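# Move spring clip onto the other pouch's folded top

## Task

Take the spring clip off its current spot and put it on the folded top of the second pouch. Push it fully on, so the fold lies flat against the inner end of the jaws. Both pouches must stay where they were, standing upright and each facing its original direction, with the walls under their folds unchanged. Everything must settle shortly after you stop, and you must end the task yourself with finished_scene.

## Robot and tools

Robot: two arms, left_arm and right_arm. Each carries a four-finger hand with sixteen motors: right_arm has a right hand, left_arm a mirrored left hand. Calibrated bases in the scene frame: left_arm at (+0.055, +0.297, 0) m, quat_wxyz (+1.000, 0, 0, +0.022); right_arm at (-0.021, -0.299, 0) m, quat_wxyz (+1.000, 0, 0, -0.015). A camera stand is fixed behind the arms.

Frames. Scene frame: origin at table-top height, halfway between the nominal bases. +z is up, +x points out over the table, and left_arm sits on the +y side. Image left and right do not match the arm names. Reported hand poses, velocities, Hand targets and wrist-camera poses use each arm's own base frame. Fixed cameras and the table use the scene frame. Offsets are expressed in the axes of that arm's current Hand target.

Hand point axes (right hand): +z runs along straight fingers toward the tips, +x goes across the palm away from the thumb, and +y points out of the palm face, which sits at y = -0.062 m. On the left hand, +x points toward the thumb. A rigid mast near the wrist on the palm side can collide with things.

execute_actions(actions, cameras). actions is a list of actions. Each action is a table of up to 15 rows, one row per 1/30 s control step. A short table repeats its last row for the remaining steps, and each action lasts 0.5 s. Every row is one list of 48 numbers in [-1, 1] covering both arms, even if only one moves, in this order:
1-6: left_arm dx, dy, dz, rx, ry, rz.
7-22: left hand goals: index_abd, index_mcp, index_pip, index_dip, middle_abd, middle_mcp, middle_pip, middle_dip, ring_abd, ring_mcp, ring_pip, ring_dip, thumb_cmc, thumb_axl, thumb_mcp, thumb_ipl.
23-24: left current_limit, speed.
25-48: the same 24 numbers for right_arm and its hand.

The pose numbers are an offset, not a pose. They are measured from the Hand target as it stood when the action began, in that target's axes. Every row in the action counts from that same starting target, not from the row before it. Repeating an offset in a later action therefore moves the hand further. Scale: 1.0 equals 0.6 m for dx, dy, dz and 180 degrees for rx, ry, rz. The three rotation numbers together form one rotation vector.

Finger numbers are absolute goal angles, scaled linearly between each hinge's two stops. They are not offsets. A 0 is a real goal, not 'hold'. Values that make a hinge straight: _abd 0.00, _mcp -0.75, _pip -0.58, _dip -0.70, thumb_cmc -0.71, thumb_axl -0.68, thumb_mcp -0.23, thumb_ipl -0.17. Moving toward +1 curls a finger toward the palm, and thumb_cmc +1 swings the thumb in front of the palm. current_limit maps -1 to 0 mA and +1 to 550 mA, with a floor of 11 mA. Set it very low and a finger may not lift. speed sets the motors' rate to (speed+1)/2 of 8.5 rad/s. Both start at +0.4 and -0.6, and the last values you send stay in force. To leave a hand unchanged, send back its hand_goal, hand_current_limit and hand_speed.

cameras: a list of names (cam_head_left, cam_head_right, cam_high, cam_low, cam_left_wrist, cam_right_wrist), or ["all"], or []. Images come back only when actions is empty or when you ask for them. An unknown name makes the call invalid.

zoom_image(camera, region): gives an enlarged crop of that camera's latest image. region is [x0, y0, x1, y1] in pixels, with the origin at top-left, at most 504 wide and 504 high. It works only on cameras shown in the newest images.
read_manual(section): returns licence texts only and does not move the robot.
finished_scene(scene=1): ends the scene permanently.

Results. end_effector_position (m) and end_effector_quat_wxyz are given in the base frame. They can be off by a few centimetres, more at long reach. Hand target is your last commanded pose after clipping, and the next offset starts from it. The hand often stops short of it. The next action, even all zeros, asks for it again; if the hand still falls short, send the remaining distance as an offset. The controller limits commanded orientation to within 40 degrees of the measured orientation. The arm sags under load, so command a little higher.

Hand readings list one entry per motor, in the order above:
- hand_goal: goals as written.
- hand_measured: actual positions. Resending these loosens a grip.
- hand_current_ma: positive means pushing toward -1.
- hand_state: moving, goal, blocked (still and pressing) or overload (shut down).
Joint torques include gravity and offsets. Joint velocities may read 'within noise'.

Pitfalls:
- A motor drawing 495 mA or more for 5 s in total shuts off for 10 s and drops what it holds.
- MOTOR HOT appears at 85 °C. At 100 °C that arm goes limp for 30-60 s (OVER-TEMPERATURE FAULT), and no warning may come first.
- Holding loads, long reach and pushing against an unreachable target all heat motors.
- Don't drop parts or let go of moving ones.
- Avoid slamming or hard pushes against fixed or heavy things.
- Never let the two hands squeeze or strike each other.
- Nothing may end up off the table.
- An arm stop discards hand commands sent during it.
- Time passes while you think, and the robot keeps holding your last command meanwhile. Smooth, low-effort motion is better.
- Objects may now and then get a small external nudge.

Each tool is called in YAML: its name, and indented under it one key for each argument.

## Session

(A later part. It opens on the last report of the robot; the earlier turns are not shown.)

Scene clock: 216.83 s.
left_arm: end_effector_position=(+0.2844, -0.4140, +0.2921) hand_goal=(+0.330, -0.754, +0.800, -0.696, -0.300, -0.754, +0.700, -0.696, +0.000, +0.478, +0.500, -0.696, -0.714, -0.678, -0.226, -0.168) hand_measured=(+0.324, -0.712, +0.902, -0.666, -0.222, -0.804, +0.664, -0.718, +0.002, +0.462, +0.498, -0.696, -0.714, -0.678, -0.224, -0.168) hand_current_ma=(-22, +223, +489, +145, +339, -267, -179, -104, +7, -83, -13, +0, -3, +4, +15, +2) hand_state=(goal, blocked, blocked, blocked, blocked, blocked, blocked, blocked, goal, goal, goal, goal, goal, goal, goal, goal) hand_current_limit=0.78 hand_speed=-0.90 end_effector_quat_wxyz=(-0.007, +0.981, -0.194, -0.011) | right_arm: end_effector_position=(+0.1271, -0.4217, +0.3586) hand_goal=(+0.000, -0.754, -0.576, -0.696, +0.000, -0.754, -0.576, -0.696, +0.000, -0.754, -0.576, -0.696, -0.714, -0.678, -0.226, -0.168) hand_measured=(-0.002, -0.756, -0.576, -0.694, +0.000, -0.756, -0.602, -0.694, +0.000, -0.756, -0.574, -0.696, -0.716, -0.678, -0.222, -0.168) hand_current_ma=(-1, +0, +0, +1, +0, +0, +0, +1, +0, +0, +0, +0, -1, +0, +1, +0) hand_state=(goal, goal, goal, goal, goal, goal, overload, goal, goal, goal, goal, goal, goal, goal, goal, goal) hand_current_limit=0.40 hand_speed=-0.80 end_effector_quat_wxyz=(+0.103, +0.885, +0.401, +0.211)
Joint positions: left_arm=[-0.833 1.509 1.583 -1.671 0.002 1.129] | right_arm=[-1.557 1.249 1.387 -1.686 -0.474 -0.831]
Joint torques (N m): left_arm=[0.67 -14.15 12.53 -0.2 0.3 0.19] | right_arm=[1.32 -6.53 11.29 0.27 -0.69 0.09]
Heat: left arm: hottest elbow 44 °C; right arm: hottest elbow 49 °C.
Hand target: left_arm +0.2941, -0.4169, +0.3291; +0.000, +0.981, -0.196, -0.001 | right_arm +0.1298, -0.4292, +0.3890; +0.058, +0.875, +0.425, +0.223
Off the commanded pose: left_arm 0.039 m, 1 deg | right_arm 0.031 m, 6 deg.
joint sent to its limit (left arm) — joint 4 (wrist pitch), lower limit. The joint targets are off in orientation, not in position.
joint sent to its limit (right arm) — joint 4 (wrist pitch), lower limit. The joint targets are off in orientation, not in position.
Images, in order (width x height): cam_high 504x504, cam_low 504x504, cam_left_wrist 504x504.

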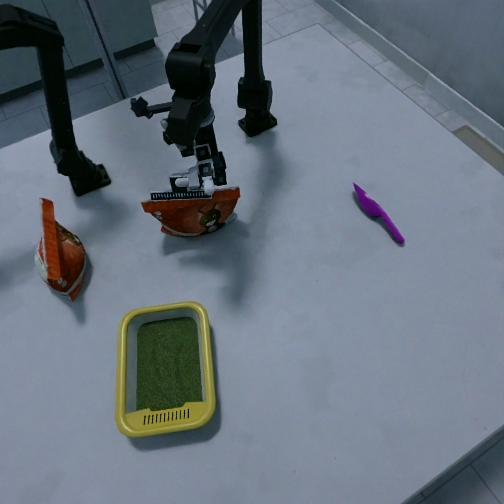

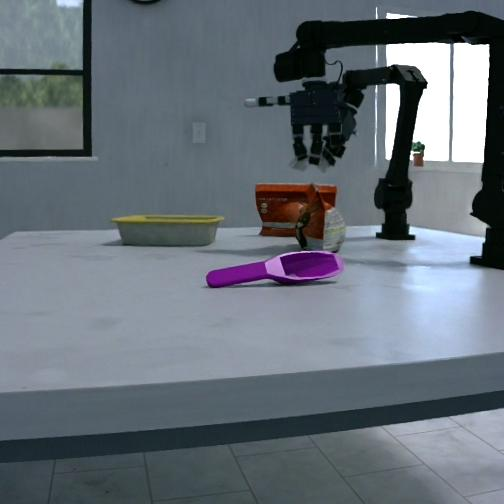

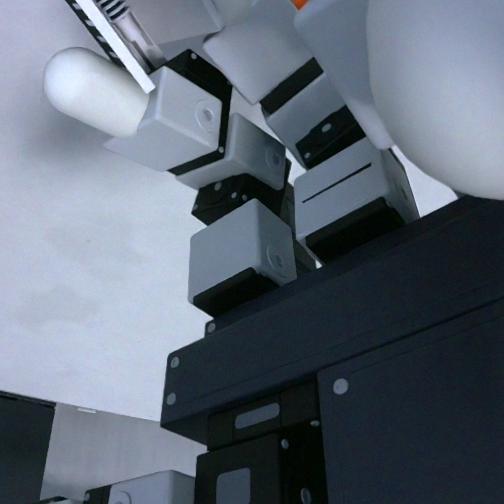

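execute_actions:
  actions:
    - [[0.0,0,0,0,0,0,0.18,-0.754,0.74,-0.696,-0.3,-0.754,0.7,-0.696,0,0.479,0.5,-0.696,-0.714,-0.678,-0.226,-0.168,0.78,-0.9,0,0,0,0,0,0,0,-0.754,-0.576,-0.696,0,-0.754,-0.576,-0.696,0,-0.754,-0.576,-0.696,-0.714,-0.678,-0.226,-0.168,0.4,-0.8]]
  cameras: ["cam_high","cam_low","cam_left_wrist"]

zoom_image:
  camera: "cam_low"
  region: [275, 120, 345, 190]

zoom_image:
  camera: "cam_left_wrist"
  region: [0, 0, 250, 200]

zoom_image:
  camera: "cam_high"
  region: [145, 150, 215, 220]

Scene clock: 217.97 s.
left_arm: end_effector_position=(+0.2844, -0.4140, +0.2921) hand_goal=(+0.180, -0.754, +0.740, -0.696, -0.300, -0.754, +0.700, -0.696, +0.000, +0.478, +0.500, -0.696, -0.714, -0.678, -0.226, -0.168) hand_measured=(+0.200, -0.706, +0.902, -0.666, -0.238, -0.812, +0.656, -0.718, +0.002, +0.462, +0.498, -0.696, -0.714, -0.678, -0.224, -0.168) hand_current_ma=(+87, +257, +489, +145, +272, -303, -218, -104, +7, -83, -13, +0, -3, +4, +15, +2) hand_state=(blocked, blocked, blocked, blocked, blocked, blocked, blocked, blocked, goal, goal, goal, goal, goal, goal, goal, goal) hand_current_limit=0.78 hand_speed=-0.90 end_effector_quat_wxyz=(-0.007, +0.981, -0.194, -0.011) | right_arm: end_effector_position=(+0.1271, -0.4217, +0.3586) hand_goal=(+0.000, -0.754, -0.576, -0.696, +0.000, -0.754, -0.576, -0.696, +0.000, -0.754, -0.576, -0.696, -0.714, -0.678, -0.226, -0.168) hand_measured=(-0.002, -0.756, -0.576, -0.694, +0.000, -0.756, -0.602, -0.694, +0.000, -0.756, -0.574, -0.696, -0.716, -0.678, -0.222, -0.168) hand_current_ma=(-1, +0, +0, +1, +0, +0, +0, +1, +0, +0, +0, +0, -1, +0, +1, +0) hand_state=(goal, goal, goal, goal, goal, goal, overload, goal, goal, goal, goal, goal, goal, goal, goal, goal) hand_current_limit=0.40 hand_speed=-0.80 end_effector_quat_wxyz=(+0.103, +0.885, +0.401, +0.211)
Joint positions: left_arm=[-0.833 1.509 1.583 -1.671 0.002 1.129] | right_arm=[-1.557 1.249 1.387 -1.686 -0.474 -0.831]
Joint torques (N m): left_arm=[0.62 -14.15 12.52 -0.14 0.3 0.2] | right_arm=[1.96 -6.3 11.18 0.36 -0.65 0.1]
Heat: left arm: hottest elbow 44 °C; right arm: hottest elbow 49 °C.
Hand target: left_arm +0.2942, -0.4169, +0.3291; -0.001, +0.981, -0.196, -0.001 | right_arm +0.1298, -0.4292, +0.3890; +0.058, +0.875, +0.425, +0.223
Off the commanded pose: left_arm 0.038 m, 1 deg | right_arm 0.031 m, 6 deg.
joint sent to its limit (left arm) — joint 4 (wrist pitch), lower limit. The joint targets are off in orientation, not in position.
joint sent to its limit (right arm) — joint 4 (wrist pitch), lower limit. The joint targets are off in orientation, not in position.
Images, in order (width x height): cam_high 504x504, cam_low 504x504, cam_left_wrist 504x504.

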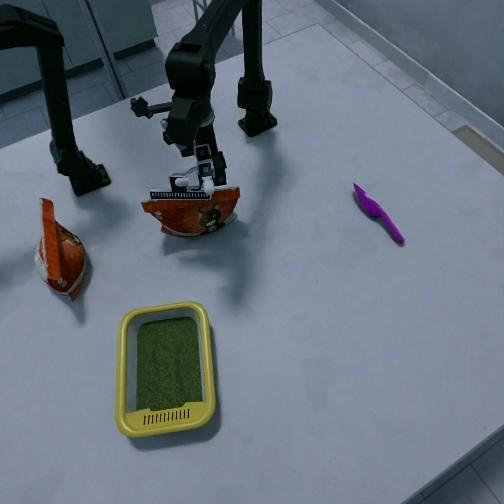

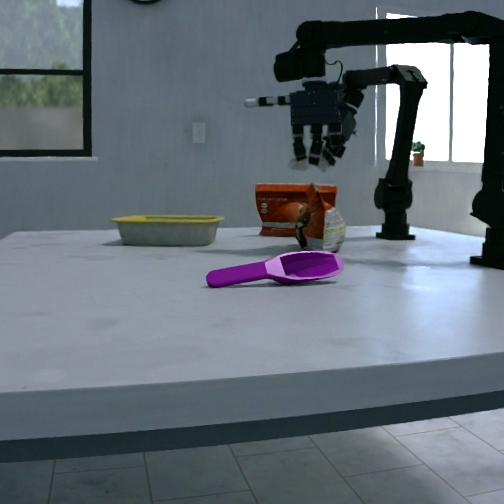

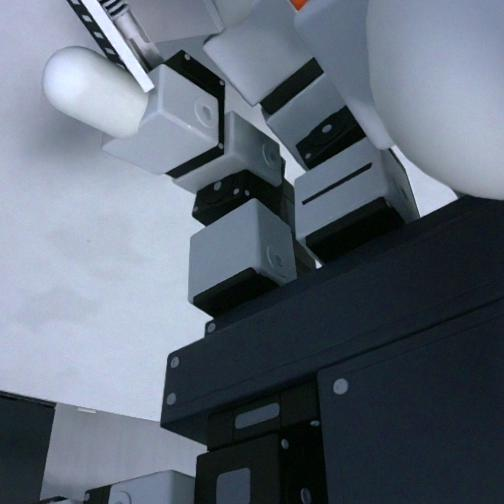

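Scaled by 7.200 from the camera's 504x504 image, which has a finer 720x720 frame.

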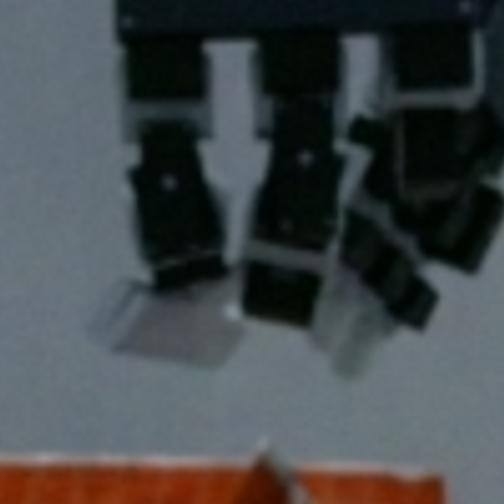

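Scaled by 2.016 from the camera's 504x504 image, which has a finer 720x720 frame.

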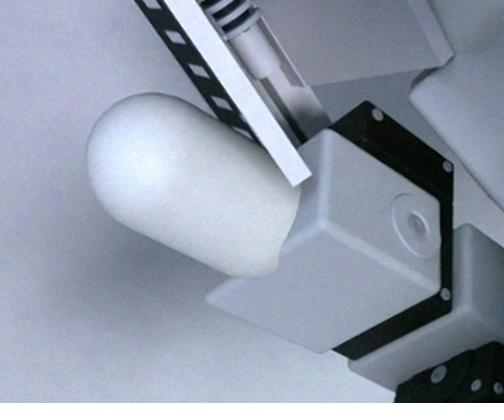

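Scaled by 7.200 from the camera's 504x504 image, which has a finer 720x720 frame.

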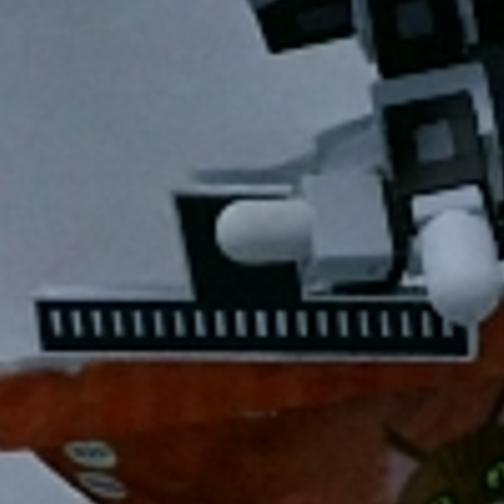

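execute_actions:
  actions:
    - [[0.0,0,0,0,0,0,0.2,-0.754,0.74,-0.696,-0.24,-0.754,0.72,-0.696,0,0.479,0.5,-0.696,-0.714,-0.678,-0.226,-0.168,0.78,-0.9,0,0,0,0,0,0,0,-0.754,-0.576,-0.696,0,-0.754,-0.576,-0.696,0,-0.754,-0.576,-0.696,-0.714,-0.678,-0.226,-0.168,0.4,-0.8]]
  cameras: ["cam_high","cam_low","cam_left_wrist"]

zoom_image:
  camera: "cam_left_wrist"
  region: [0, 0, 250, 200]

Scene clock: 219.03 s.
left_arm: end_effector_position=(+0.2844, -0.4140, +0.2921) hand_goal=(+0.200, -0.754, +0.740, -0.696, -0.240, -0.754, +0.720, -0.696, +0.000, +0.478, +0.500, -0.696, -0.714, -0.678, -0.226, -0.168) hand_measured=(+0.204, -0.706, +0.902, -0.666, -0.218, -0.812, +0.656, -0.718, +0.002, +0.462, +0.498, -0.696, -0.714, -0.678, -0.224, -0.168) hand_current_ma=(+18, +257, +489, +145, +96, -303, -318, -104, +7, -83, -13, +0, -3, +4, +15, +2) hand_state=(goal, blocked, blocked, blocked, blocked, blocked, blocked, blocked, goal, goal, goal, goal, goal, goal, goal, goal) hand_current_limit=0.78 hand_speed=-0.90 end_effector_quat_wxyz=(-0.007, +0.981, -0.194, -0.011) | right_arm: end_effector_position=(+0.1271, -0.4217, +0.3586) hand_goal=(+0.000, -0.754, -0.576, -0.696, +0.000, -0.754, -0.576, -0.696, +0.000, -0.754, -0.576, -0.696, -0.714, -0.678, -0.226, -0.168) hand_measured=(-0.002, -0.756, -0.576, -0.694, +0.000, -0.756, -0.602, -0.694, +0.000, -0.756, -0.574, -0.696, -0.716, -0.678, -0.222, -0.168) hand_current_ma=(-1, +0, +0, +1, +0, +0, +0, +1, +0, +0, +0, +0, -1, +0, +1, +0) hand_state=(goal, goal, goal, goal, goal, goal, overload, goal, goal, goal, goal, goal, goal, goal, goal, goal) hand_current_limit=0.40 hand_speed=-0.80 end_effector_quat_wxyz=(+0.103, +0.885, +0.401, +0.211)
Joint positions: left_arm=[-0.833 1.509 1.583 -1.671 0.002 1.129] | right_arm=[-1.557 1.249 1.387 -1.686 -0.474 -0.831]
Joint torques (N m): left_arm=[0.67 -14.15 12.52 -0.21 0.29 0.21] | right_arm=[1.2 -6.83 11.38 0.39 -0.69 0.02]
Heat: left arm: hottest elbow 44 °C; right arm: hottest elbow 49 °C.
Hand target: left_arm +0.2942, -0.4169, +0.3291; -0.001, +0.981, -0.196, -0.001 | right_arm +0.1298, -0.4292, +0.3890; +0.058, +0.875, +0.425, +0.223
Off the commanded pose: left_arm 0.038 m, 1 deg | right_arm 0.031 m, 6 deg.
joint sent to its limit (left arm) — joint 4 (wrist pitch), lower limit. The joint targets are off in orientation, not in position.
joint sent to its limit (right arm) — joint 4 (wrist pitch), lower limit. The joint targets are off in orientation, not in position.
Images, in order (width x height): cam_high 504x504, cam_low 504x504, cam_left_wrist 504x504.

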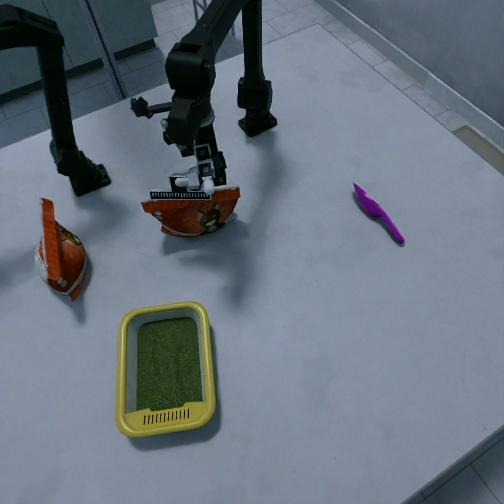

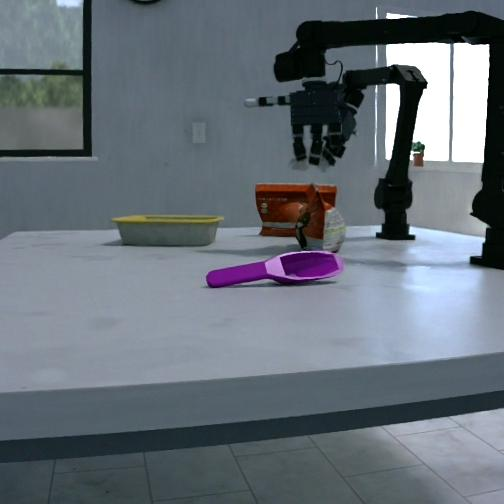

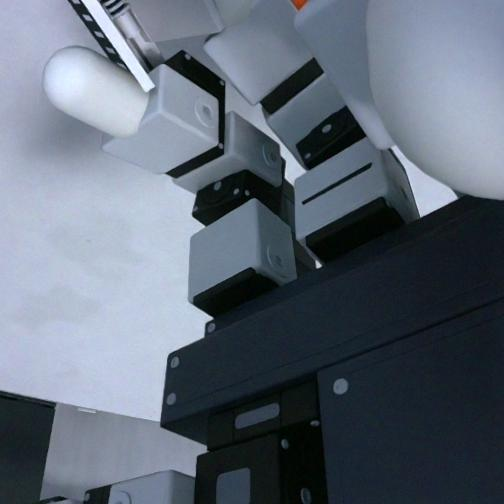

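Scaled by 2.016 from the camera's 504x504 image, which has a finer 720x720 frame.

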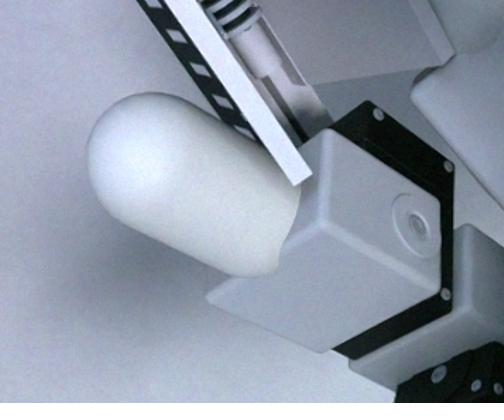

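execute_actions:
  actions:
    - [[0.0,0,0,0,0,0,0.0,-0.754,0.74,-0.696,-0.27,-0.754,0.74,-0.696,0,0.479,0.5,-0.696,-0.714,-0.678,-0.226,-0.168,0.78,-0.9,0,0,0,0,0,0,0,-0.754,-0.576,-0.696,0,-0.754,-0.576,-0.696,0,-0.754,-0.576,-0.696,-0.714,-0.678,-0.226,-0.168,0.4,-0.8]]
  cameras: ["cam_low","cam_left_wrist"]

zoom_image:
  camera: "cam_left_wrist"
  region: [0, 0, 250, 200]

zoom_image:
  camera: "cam_low"
  region: [275, 120, 345, 190]

Scene clock: 220.20 s.
left_arm: end_effector_position=(+0.2844, -0.4140, +0.2921) hand_goal=(+0.000, -0.754, +0.740, -0.696, -0.270, -0.754, +0.740, -0.696, +0.000, +0.478, +0.500, -0.696, -0.714, -0.678, -0.226, -0.168) hand_measured=(+0.010, -0.706, +0.902, -0.666, -0.218, -0.812, +0.656, -0.718, +0.002, +0.462, +0.498, -0.696, -0.714, -0.678, -0.224, -0.168) hand_current_ma=(+39, +257, +489, +145, +224, -303, -413, -104, +7, -83, -13, +0, -3, +4, +15, +2) hand_state=(goal, blocked, blocked, blocked, blocked, blocked, blocked, blocked, goal, goal, goal, goal, goal, goal, goal, goal) hand_current_limit=0.78 hand_speed=-0.90 end_effector_quat_wxyz=(-0.007, +0.981, -0.194, -0.011) | right_arm: end_effector_position=(+0.1271, -0.4217, +0.3586) hand_goal=(+0.000, -0.754, -0.576, -0.696, +0.000, -0.754, -0.576, -0.696, +0.000, -0.754, -0.576, -0.696, -0.714, -0.678, -0.226, -0.168) hand_measured=(-0.002, -0.756, -0.576, -0.694, +0.000, -0.756, -0.602, -0.694, +0.000, -0.756, -0.574, -0.696, -0.716, -0.678, -0.222, -0.168) hand_current_ma=(-1, +0, +0, +1, +0, +0, +0, +1, +0, +0, +0, +0, -1, +0, +1, +0) hand_state=(goal, goal, goal, goal, goal, goal, overload, goal, goal, goal, goal, goal, goal, goal, goal, goal) hand_current_limit=0.40 hand_speed=-0.80 end_effector_quat_wxyz=(+0.103, +0.885, +0.401, +0.211)
Joint positions: left_arm=[-0.833 1.509 1.583 -1.671 0.002 1.129] | right_arm=[-1.557 1.249 1.387 -1.686 -0.474 -0.831]
Joint torques (N m): left_arm=[0.85 -14.27 12.52 -0.17 0.28 0.2] | right_arm=[1.55 -6.89 11.41 0.39 -0.65 0.01]
Heat: left arm: hottest elbow 44 °C; right arm: hottest elbow 50 °C.
Hand target: left_arm +0.2942, -0.4169, +0.3291; -0.001, +0.981, -0.196, -0.001 | right_arm +0.1298, -0.4292, +0.3890; +0.058, +0.875, +0.425, +0.223
Off the commanded pose: left_arm 0.038 m, 1 deg | right_arm 0.031 m, 6 deg.
joint sent to its limit (left arm) — joint 4 (wrist pitch), lower limit. The joint targets are off in orientation, not in position.
joint sent to its limit (right arm) — joint 4 (wrist pitch), lower limit. The joint targets are off in orientation, not in position.
Images, in order (width x height): cam_low 504x504, cam_left_wrist 504x504.

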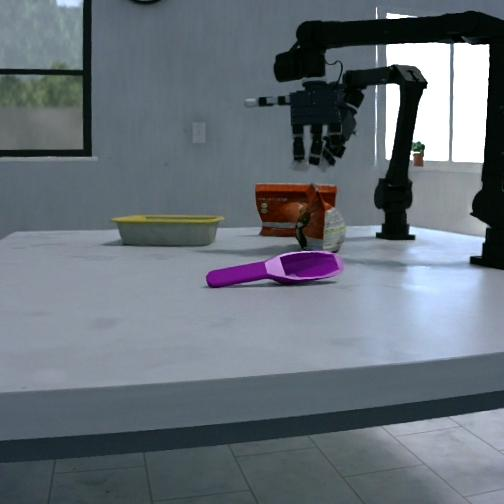

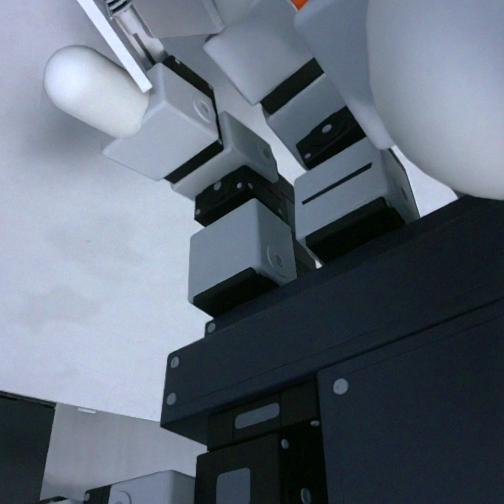

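Scaled by 2.016 from the camera's 504x504 image, which has a finer 720x720 frame.

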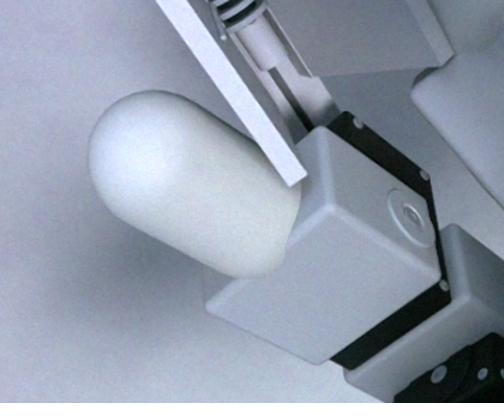

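Scaled by 7.200 from the camera's 504x504 image, which has a finer 720x720 frame.

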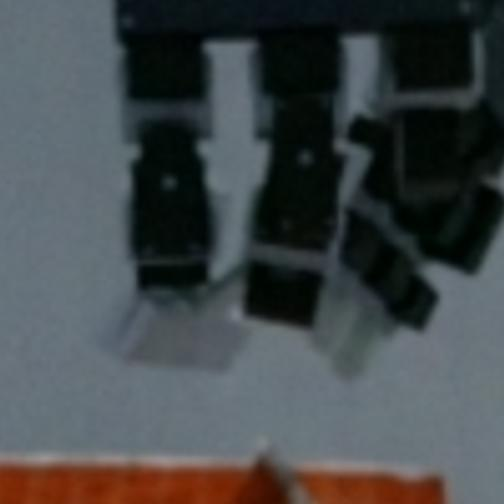

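execute_actions:
  actions:
    - [[0.0,0,0,0,0,0,0.0,-0.754,0.74,-0.696,-0.15,-0.754,0.74,-0.696,0,0.479,0.5,-0.696,-0.714,-0.678,-0.226,-0.168,0.78,-0.9,0,0,0,0,0,0,0,-0.754,-0.576,-0.696,0,-0.754,-0.576,-0.696,0,-0.754,-0.576,-0.696,-0.714,-0.678,-0.226,-0.168,0.4,-0.8]]
  cameras: ["cam_low","cam_left_wrist"]

zoom_image:
  camera: "cam_left_wrist"
  region: [0, 0, 250, 200]

zoom_image:
  camera: "cam_low"
  region: [275, 120, 345, 190]

Scene clock: 221.33 s.
left_arm: end_effector_position=(+0.2844, -0.4140, +0.2921) hand_goal=(+0.000, -0.754, +0.740, -0.696, -0.150, -0.754, +0.740, -0.696, +0.000, +0.478, +0.500, -0.696, -0.714, -0.678, -0.226, -0.168) hand_measured=(+0.002, -0.706, +0.864, -0.668, -0.124, -0.812, +0.656, -0.718, +0.002, +0.462, +0.498, -0.696, -0.714, -0.678, -0.224, -0.168) hand_current_ma=(+9, +257, +489, +142, +112, -303, -413, -104, +7, -83, -13, +0, -3, +4, +15, +2) hand_state=(goal, blocked, blocked, blocked, blocked, blocked, blocked, blocked, goal, goal, goal, goal, goal, goal, goal, goal) hand_current_limit=0.78 hand_speed=-0.90 end_effector_quat_wxyz=(-0.007, +0.981, -0.194, -0.011) | right_arm: end_effector_position=(+0.1271, -0.4217, +0.3586) hand_goal=(+0.000, -0.754, -0.576, -0.696, +0.000, -0.754, -0.576, -0.696, +0.000, -0.754, -0.576, -0.696, -0.714, -0.678, -0.226, -0.168) hand_measured=(-0.002, -0.756, -0.576, -0.694, +0.000, -0.756, -0.602, -0.694, +0.000, -0.756, -0.574, -0.696, -0.716, -0.678, -0.222, -0.168) hand_current_ma=(-1, +0, +0, +1, +0, +0, +0, +1, +0, +0, +0, +0, -1, +0, +1, +0) hand_state=(goal, goal, goal, goal, goal, goal, overload, goal, goal, goal, goal, goal, goal, goal, goal, goal) hand_current_limit=0.40 hand_speed=-0.80 end_effector_quat_wxyz=(+0.103, +0.885, +0.401, +0.211)
Joint positions: left_arm=[-0.833 1.509 1.583 -1.671 0.002 1.129] | right_arm=[-1.557 1.249 1.387 -1.686 -0.474 -0.831]
Joint torques (N m): left_arm=[0.85 -14.39 12.48 -0.17 0.29 0.2] | right_arm=[1.49 -6.83 11.22 0.36 -0.67 0.06]
Heat: left arm: hottest elbow 44 °C; right arm: hottest elbow 50 °C.
Hand target: left_arm +0.2942, -0.4169, +0.3291; -0.001, +0.981, -0.196, -0.001 | right_arm +0.1298, -0.4292, +0.3890; +0.058, +0.875, +0.425, +0.223
Off the commanded pose: left_arm 0.038 m, 1 deg | right_arm 0.031 m, 6 deg.
joint sent to its limit (left arm) — joint 4 (wrist pitch), lower limit. The joint targets are off in orientation, not in position.
joint sent to its limit (right arm) — joint 4 (wrist pitch), lower limit. The joint targets are off in orientation, not in position.
Images, in order (width x height): cam_low 504x504, cam_left_wrist 504x504.

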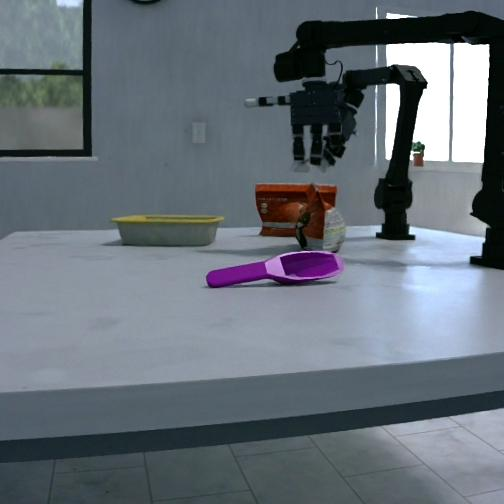

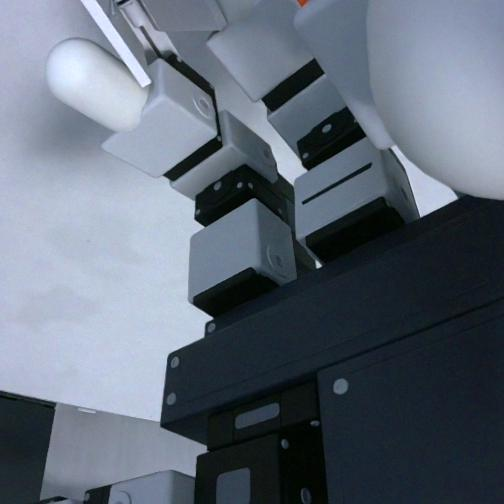

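Scaled by 2.016 from the camera's 504x504 image, which has a finer 720x720 frame.

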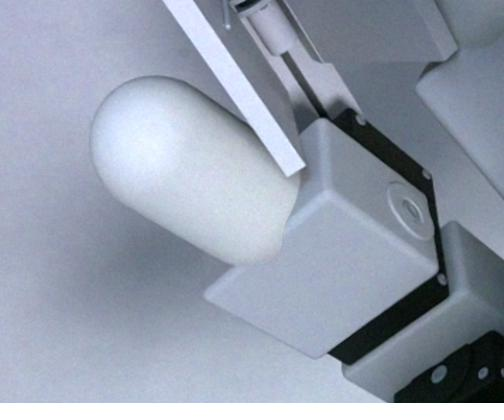

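Scaled by 7.200 from the camera's 504x504 image, which has a finer 720x720 frame.

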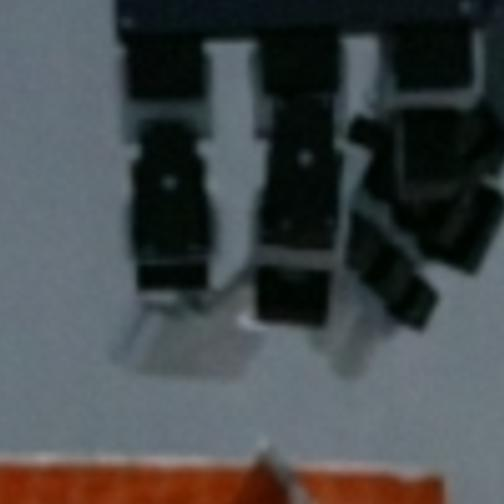

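execute_actions:
  actions:
    - [[0.0,0,0,0,0,0,0.0,-0.754,0.74,-0.696,-0.08,-0.754,0.74,-0.696,0,0.479,0.5,-0.696,-0.714,-0.678,-0.226,-0.168,0.78,-0.9,0,0,0,0,0,0,0,-0.754,-0.576,-0.696,0,-0.754,-0.576,-0.696,0,-0.754,-0.576,-0.696,-0.714,-0.678,-0.226,-0.168,0.4,-0.8]]
  cameras: ["cam_low","cam_left_wrist"]

zoom_image:
  camera: "cam_left_wrist"
  region: [0, 0, 250, 200]

zoom_image:
  camera: "cam_low"
  region: [275, 120, 345, 190]

Scene clock: 222.23 s.
left_arm: end_effector_position=(+0.2844, -0.4140, +0.2921) hand_goal=(+0.000, -0.754, +0.740, -0.696, -0.080, -0.754, +0.740, -0.696, +0.000, +0.478, +0.500, -0.696, -0.714, -0.678, -0.226, -0.168) hand_measured=(-0.002, -0.706, +0.832, -0.668, -0.054, -0.812, +0.656, -0.720, +0.002, +0.462, +0.498, -0.696, -0.714, -0.678, -0.224, -0.168) hand_current_ma=(-5, +257, +459, +141, +109, -303, -413, -115, +7, -83, -13, +0, -3, +4, +15, +2) hand_state=(goal, blocked, blocked, blocked, blocked, blocked, blocked, blocked, goal, goal, goal, goal, goal, goal, goal, goal) hand_current_limit=0.78 hand_speed=-0.90 end_effector_quat_wxyz=(-0.007, +0.981, -0.194, -0.011) | right_arm: end_effector_position=(+0.1271, -0.4217, +0.3586) hand_goal=(+0.000, -0.754, -0.576, -0.696, +0.000, -0.754, -0.576, -0.696, +0.000, -0.754, -0.576, -0.696, -0.714, -0.678, -0.226, -0.168) hand_measured=(-0.002, -0.756, -0.576, -0.694, +0.000, -0.756, -0.602, -0.694, +0.000, -0.756, -0.574, -0.696, -0.716, -0.678, -0.222, -0.168) hand_current_ma=(-1, +0, +0, +1, +0, +0, +0, +1, +0, +0, +0, +0, -1, +0, +1, +0) hand_state=(goal, goal, goal, goal, goal, goal, overload, goal, goal, goal, goal, goal, goal, goal, goal, goal) hand_current_limit=0.40 hand_speed=-0.80 end_effector_quat_wxyz=(+0.103, +0.885, +0.401, +0.211)
Joint positions: left_arm=[-0.833 1.509 1.583 -1.671 0.002 1.129] | right_arm=[-1.557 1.249 1.387 -1.686 -0.474 -0.831]
Joint torques (N m): left_arm=[0.73 -14.15 12.55 -0.21 0.29 0.21] | right_arm=[1.9 -6.71 11.17 0.47 -0.7 0.07]
Heat: left arm: hottest elbow 44 °C; right arm: hottest elbow 50 °C.
Hand target: left_arm +0.2942, -0.4169, +0.3291; -0.001, +0.981, -0.196, -0.001 | right_arm +0.1298, -0.4292, +0.3890; +0.058, +0.875, +0.425, +0.223
Off the commanded pose: left_arm 0.038 m, 1 deg | right_arm 0.031 m, 6 deg.
joint sent to its limit (left arm) — joint 4 (wrist pitch), lower limit. The joint targets are off in orientation, not in position.
joint sent to its limit (right arm) — joint 4 (wrist pitch), lower limit. The joint targets are off in orientation, not in position.
Images, in order (width x height): cam_low 504x504, cam_left_wrist 504x504.

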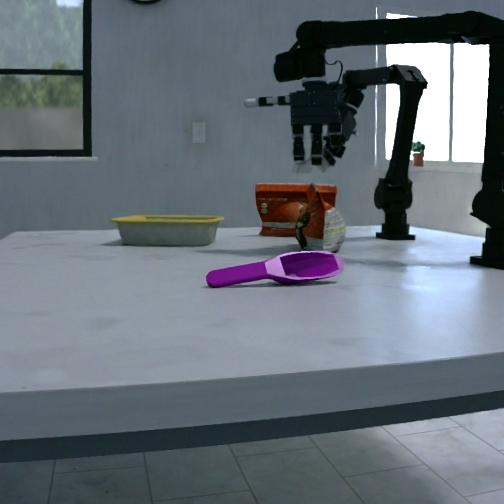

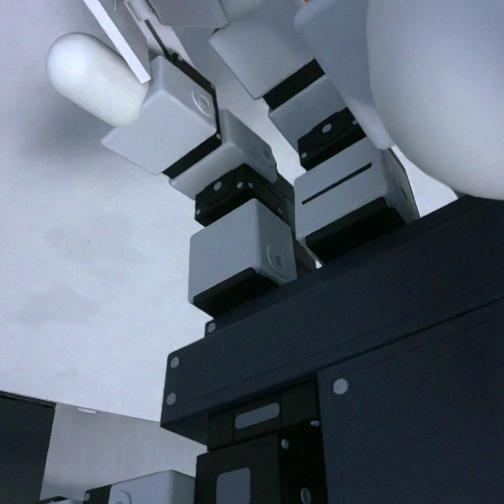

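Scaled by 2.016 from the camera's 504x504 image, which has a finer 720x720 frame.

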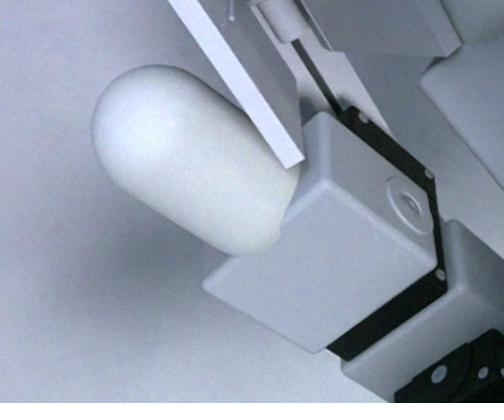

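Scaled by 7.200 from the camera's 504x504 image, which has a finer 720x720 frame.

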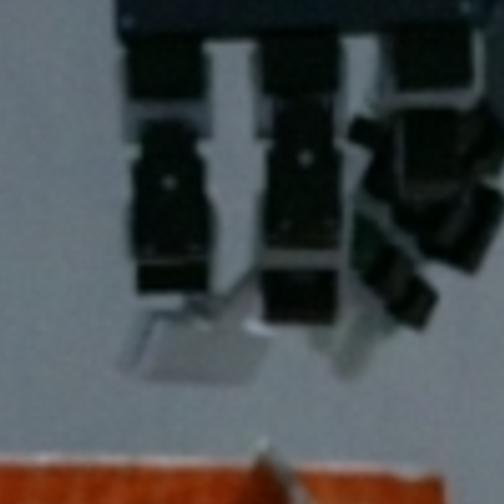

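execute_actions:
  actions:
    - [[0.0,0,0,0,0,0,0.0,-0.754,0.72,-0.696,-0.01,-0.754,0.74,-0.696,0,0.479,0.5,-0.696,-0.714,-0.678,-0.226,-0.168,0.78,-0.9,0,0,0,0,0,0,0,-0.754,-0.576,-0.696,0,-0.754,-0.576,-0.696,0,-0.754,-0.576,-0.696,-0.714,-0.678,-0.226,-0.168,0.4,-0.8]]
  cameras: ["cam_low","cam_left_wrist","cam_high"]

zoom_image:
  camera: "cam_left_wrist"
  region: [0, 0, 250, 200]

zoom_image:
  camera: "cam_low"
  region: [275, 120, 345, 190]

zoom_image:
  camera: "cam_high"
  region: [145, 150, 215, 220]

Scene clock: 223.23 s.
left_arm: end_effector_position=(+0.2844, -0.4140, +0.2921) hand_goal=(+0.000, -0.754, +0.720, -0.696, -0.010, -0.754, +0.740, -0.696, +0.000, +0.478, +0.500, -0.696, -0.714, -0.678, -0.226, -0.168) hand_measured=(-0.004, -0.708, +0.802, -0.668, +0.014, -0.812, +0.656, -0.720, +0.002, +0.462, +0.498, -0.696, -0.714, -0.678, -0.224, -0.168) hand_current_ma=(-17, +246, +406, +134, +102, -303, -413, -123, +7, -83, -13, +0, -3, +4, +15, +2) hand_state=(goal, blocked, blocked, blocked, blocked, blocked, blocked, blocked, goal, goal, goal, goal, goal, goal, goal, goal) hand_current_limit=0.78 hand_speed=-0.90 end_effector_quat_wxyz=(-0.007, +0.981, -0.194, -0.011) | right_arm: end_effector_position=(+0.1271, -0.4217, +0.3586) hand_goal=(+0.000, -0.754, -0.576, -0.696, +0.000, -0.754, -0.576, -0.696, +0.000, -0.754, -0.576, -0.696, -0.714, -0.678, -0.226, -0.168) hand_measured=(-0.002, -0.756, -0.576, -0.694, +0.000, -0.756, -0.602, -0.694, +0.000, -0.756, -0.574, -0.696, -0.716, -0.678, -0.222, -0.168) hand_current_ma=(-1, +0, +0, +1, +0, +0, +0, +1, +0, +0, +0, +0, -1, +0, +1, +0) hand_state=(goal, goal, goal, goal, goal, goal, overload, goal, goal, goal, goal, goal, goal, goal, goal, goal) hand_current_limit=0.40 hand_speed=-0.80 end_effector_quat_wxyz=(+0.103, +0.885, +0.401, +0.211)
Joint positions: left_arm=[-0.833 1.509 1.583 -1.671 0.002 1.129] | right_arm=[-1.557 1.249 1.387 -1.686 -0.474 -0.831]
Joint torques (N m): left_arm=[0.73 -14.27 12.53 -0.18 0.29 0.21] | right_arm=[2.2 -7.18 11.3 0.35 -0.71 0.04]
Heat: left arm: hottest elbow 44 °C; right arm: hottest elbow 50 °C.
Hand target: left_arm +0.2942, -0.4169, +0.3291; -0.001, +0.981, -0.196, -0.001 | right_arm +0.1298, -0.4292, +0.3890; +0.058, +0.875, +0.425, +0.223
Off the commanded pose: left_arm 0.038 m, 1 deg | right_arm 0.031 m, 6 deg.
joint sent to its limit (left arm) — joint 4 (wrist pitch), lower limit. The joint targets are off in orientation, not in position.
joint sent to its limit (right arm) — joint 4 (wrist pitch), lower limit. The joint targets are off in orientation, not in position.
Images, in order (width x height): cam_high 504x504, cam_low 504x504, cam_left_wrist 504x504.

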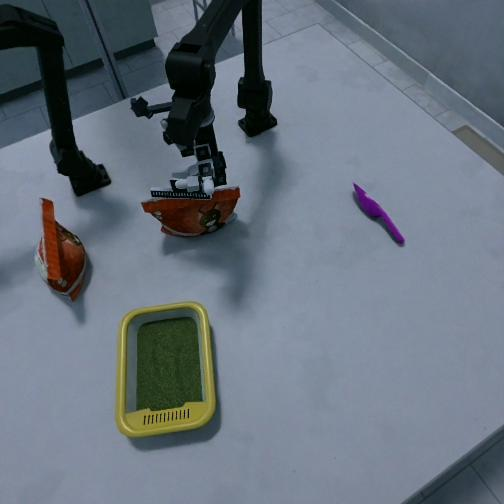

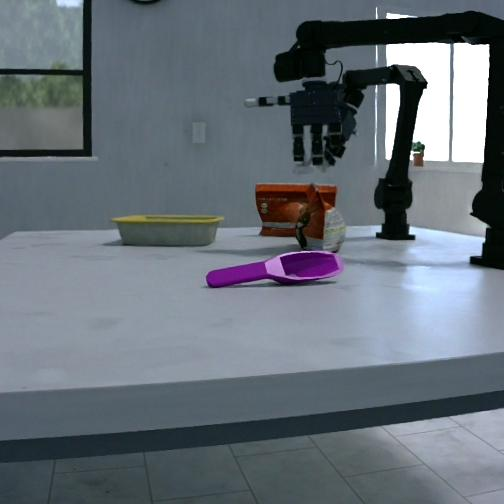

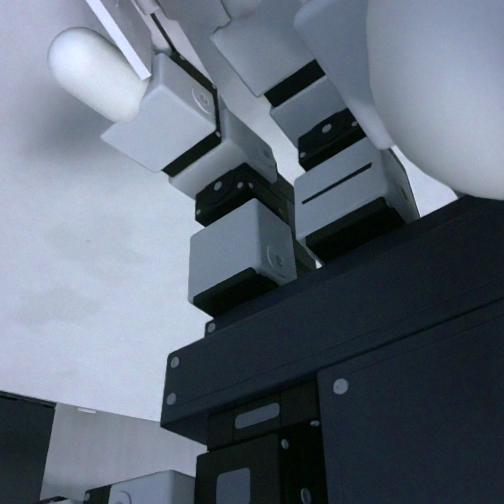

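Scaled by 2.016 from the camera's 504x504 image, which has a finer 720x720 frame.

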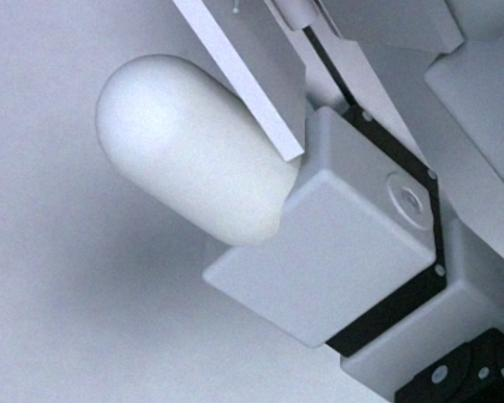

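Scaled by 7.200 from the camera's 504x504 image, which has a finer 720x720 frame.

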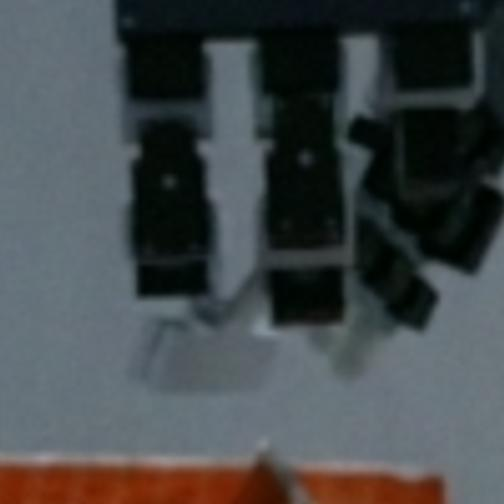

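Scaled by 7.200 from the camera's 504x504 image, which has a finer 720x720 frame.

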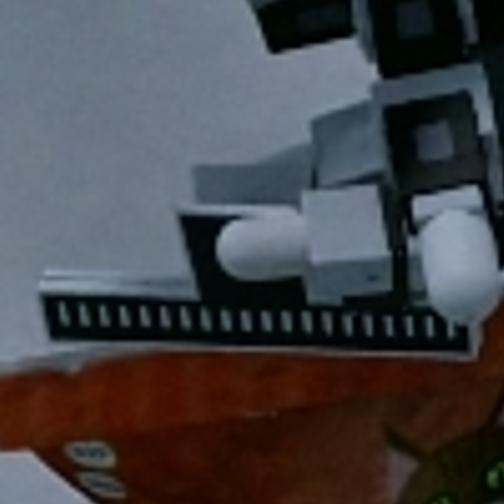

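execute_actions:
  actions:
    - [[0.0,0,0,0,0,0,-0.07,-0.754,0.72,-0.696,0.05,-0.754,0.76,-0.696,0,0.479,0.5,-0.696,-0.714,-0.678,-0.226,-0.168,0.78,-0.9,0,0,0,0,0,0,0,-0.754,-0.576,-0.696,0,-0.754,-0.576,-0.696,0,-0.754,-0.576,-0.696,-0.714,-0.678,-0.226,-0.168,0.4,-0.8]]
  cameras: ["cam_low","cam_left_wrist","cam_high"]

zoom_image:
  camera: "cam_left_wrist"
  region: [0, 0, 250, 200]

zoom_image:
  camera: "cam_low"
  region: [275, 120, 345, 190]

zoom_image:
  camera: "cam_high"
  region: [145, 150, 215, 220]

Scene clock: 224.27 s.
left_arm: end_effector_position=(+0.2844, -0.4140, +0.2921) hand_goal=(-0.070, -0.754, +0.720, -0.696, +0.050, -0.754, +0.760, -0.696, +0.000, +0.478, +0.500, -0.696, -0.714, -0.678, -0.226, -0.168) hand_measured=(-0.076, -0.718, +0.776, -0.676, +0.072, -0.804, +0.656, -0.720, +0.002, +0.462, +0.498, -0.696, -0.714, -0.678, -0.224, -0.168) hand_current_ma=(-28, +190, +277, +101, +98, -263, -490, -123, +7, -83, -13, +0, -3, +4, +15, +2) hand_state=(goal, blocked, blocked, blocked, blocked, blocked, blocked, blocked, goal, goal, goal, goal, goal, goal, goal, goal) hand_current_limit=0.78 hand_speed=-0.90 end_effector_quat_wxyz=(-0.007, +0.981, -0.194, -0.011) | right_arm: end_effector_position=(+0.1271, -0.4217, +0.3586) hand_goal=(+0.000, -0.754, -0.576, -0.696, +0.000, -0.754, -0.576, -0.696, +0.000, -0.754, -0.576, -0.696, -0.714, -0.678, -0.226, -0.168) hand_measured=(-0.002, -0.756, -0.576, -0.694, +0.000, -0.756, -0.602, -0.694, +0.000, -0.756, -0.574, -0.696, -0.716, -0.678, -0.222, -0.168) hand_current_ma=(-1, +0, +0, +1, +0, +0, +0, +1, +0, +0, +0, +0, -1, +0, +1, +0) hand_state=(goal, goal, goal, goal, goal, goal, overload, goal, goal, goal, goal, goal, goal, goal, goal, goal) hand_current_limit=0.40 hand_speed=-0.80 end_effector_quat_wxyz=(+0.103, +0.885, +0.401, +0.211)
Joint positions: left_arm=[-0.833 1.509 1.583 -1.671 0.002 1.129] | right_arm=[-1.557 1.249 1.387 -1.686 -0.474 -0.831]
Joint torques (N m): left_arm=[0.73 -14.27 12.46 -0.18 0.28 0.2] | right_arm=[1.44 -7.41 11.4 0.34 -0.71 0.09]
Heat: left arm: hottest elbow 44 °C; right arm: hottest elbow 50 °C.
Hand target: left_arm +0.2942, -0.4169, +0.3291; -0.001, +0.981, -0.196, -0.001 | right_arm +0.1298, -0.4292, +0.3890; +0.058, +0.875, +0.425, +0.223
Off the commanded pose: left_arm 0.038 m, 1 deg | right_arm 0.031 m, 6 deg.
joint sent to its limit (left arm) — joint 4 (wrist pitch), lower limit. The joint targets are off in orientation, not in position.
joint sent to its limit (right arm) — joint 4 (wrist pitch), lower limit. The joint targets are off in orientation, not in position.
Images, in order (width x height): cam_high 504x504, cam_low 504x504, cam_left_wrist 504x504.

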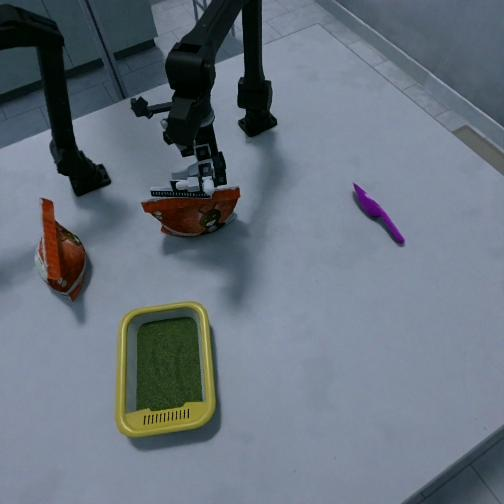

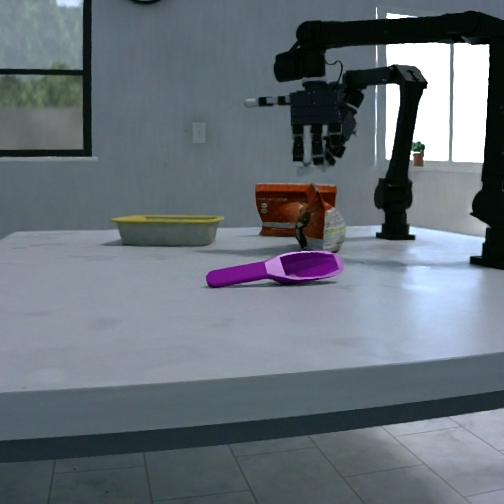

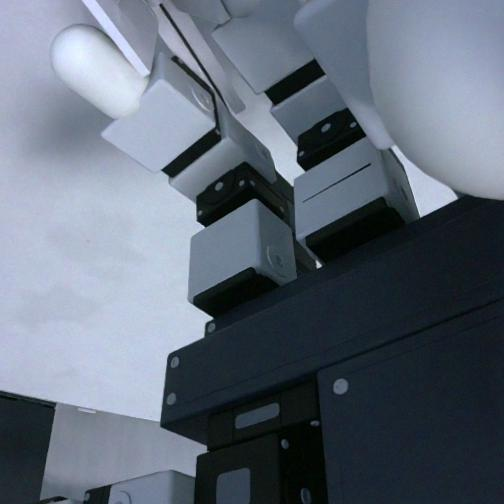

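Scaled by 2.016 from the camera's 504x504 image, which has a finer 720x720 frame.

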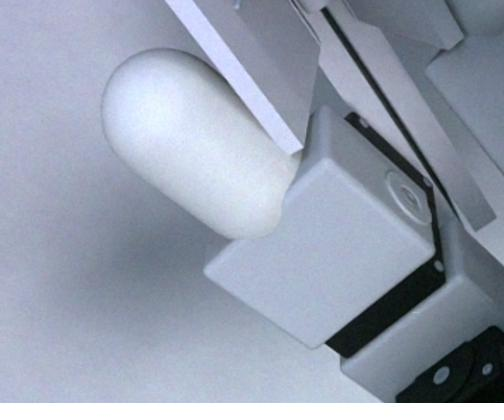

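Scaled by 7.200 from the camera's 504x504 image, which has a finer 720x720 frame.

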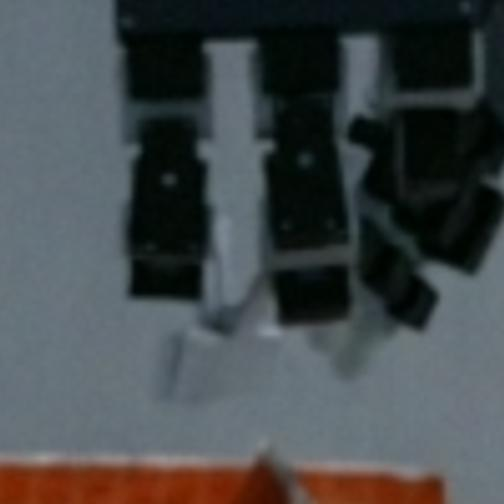

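Scaled by 7.200 from the camera's 504x504 image, which has a finer 720x720 frame.

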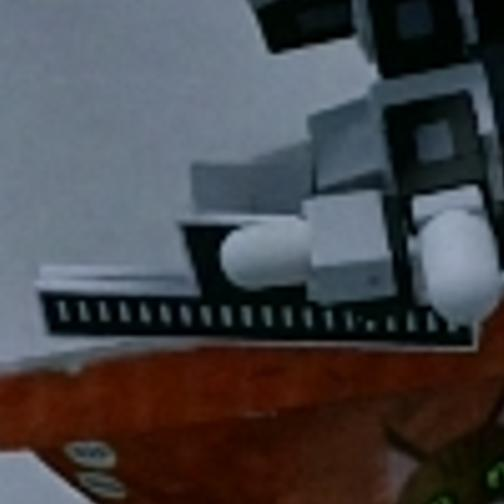

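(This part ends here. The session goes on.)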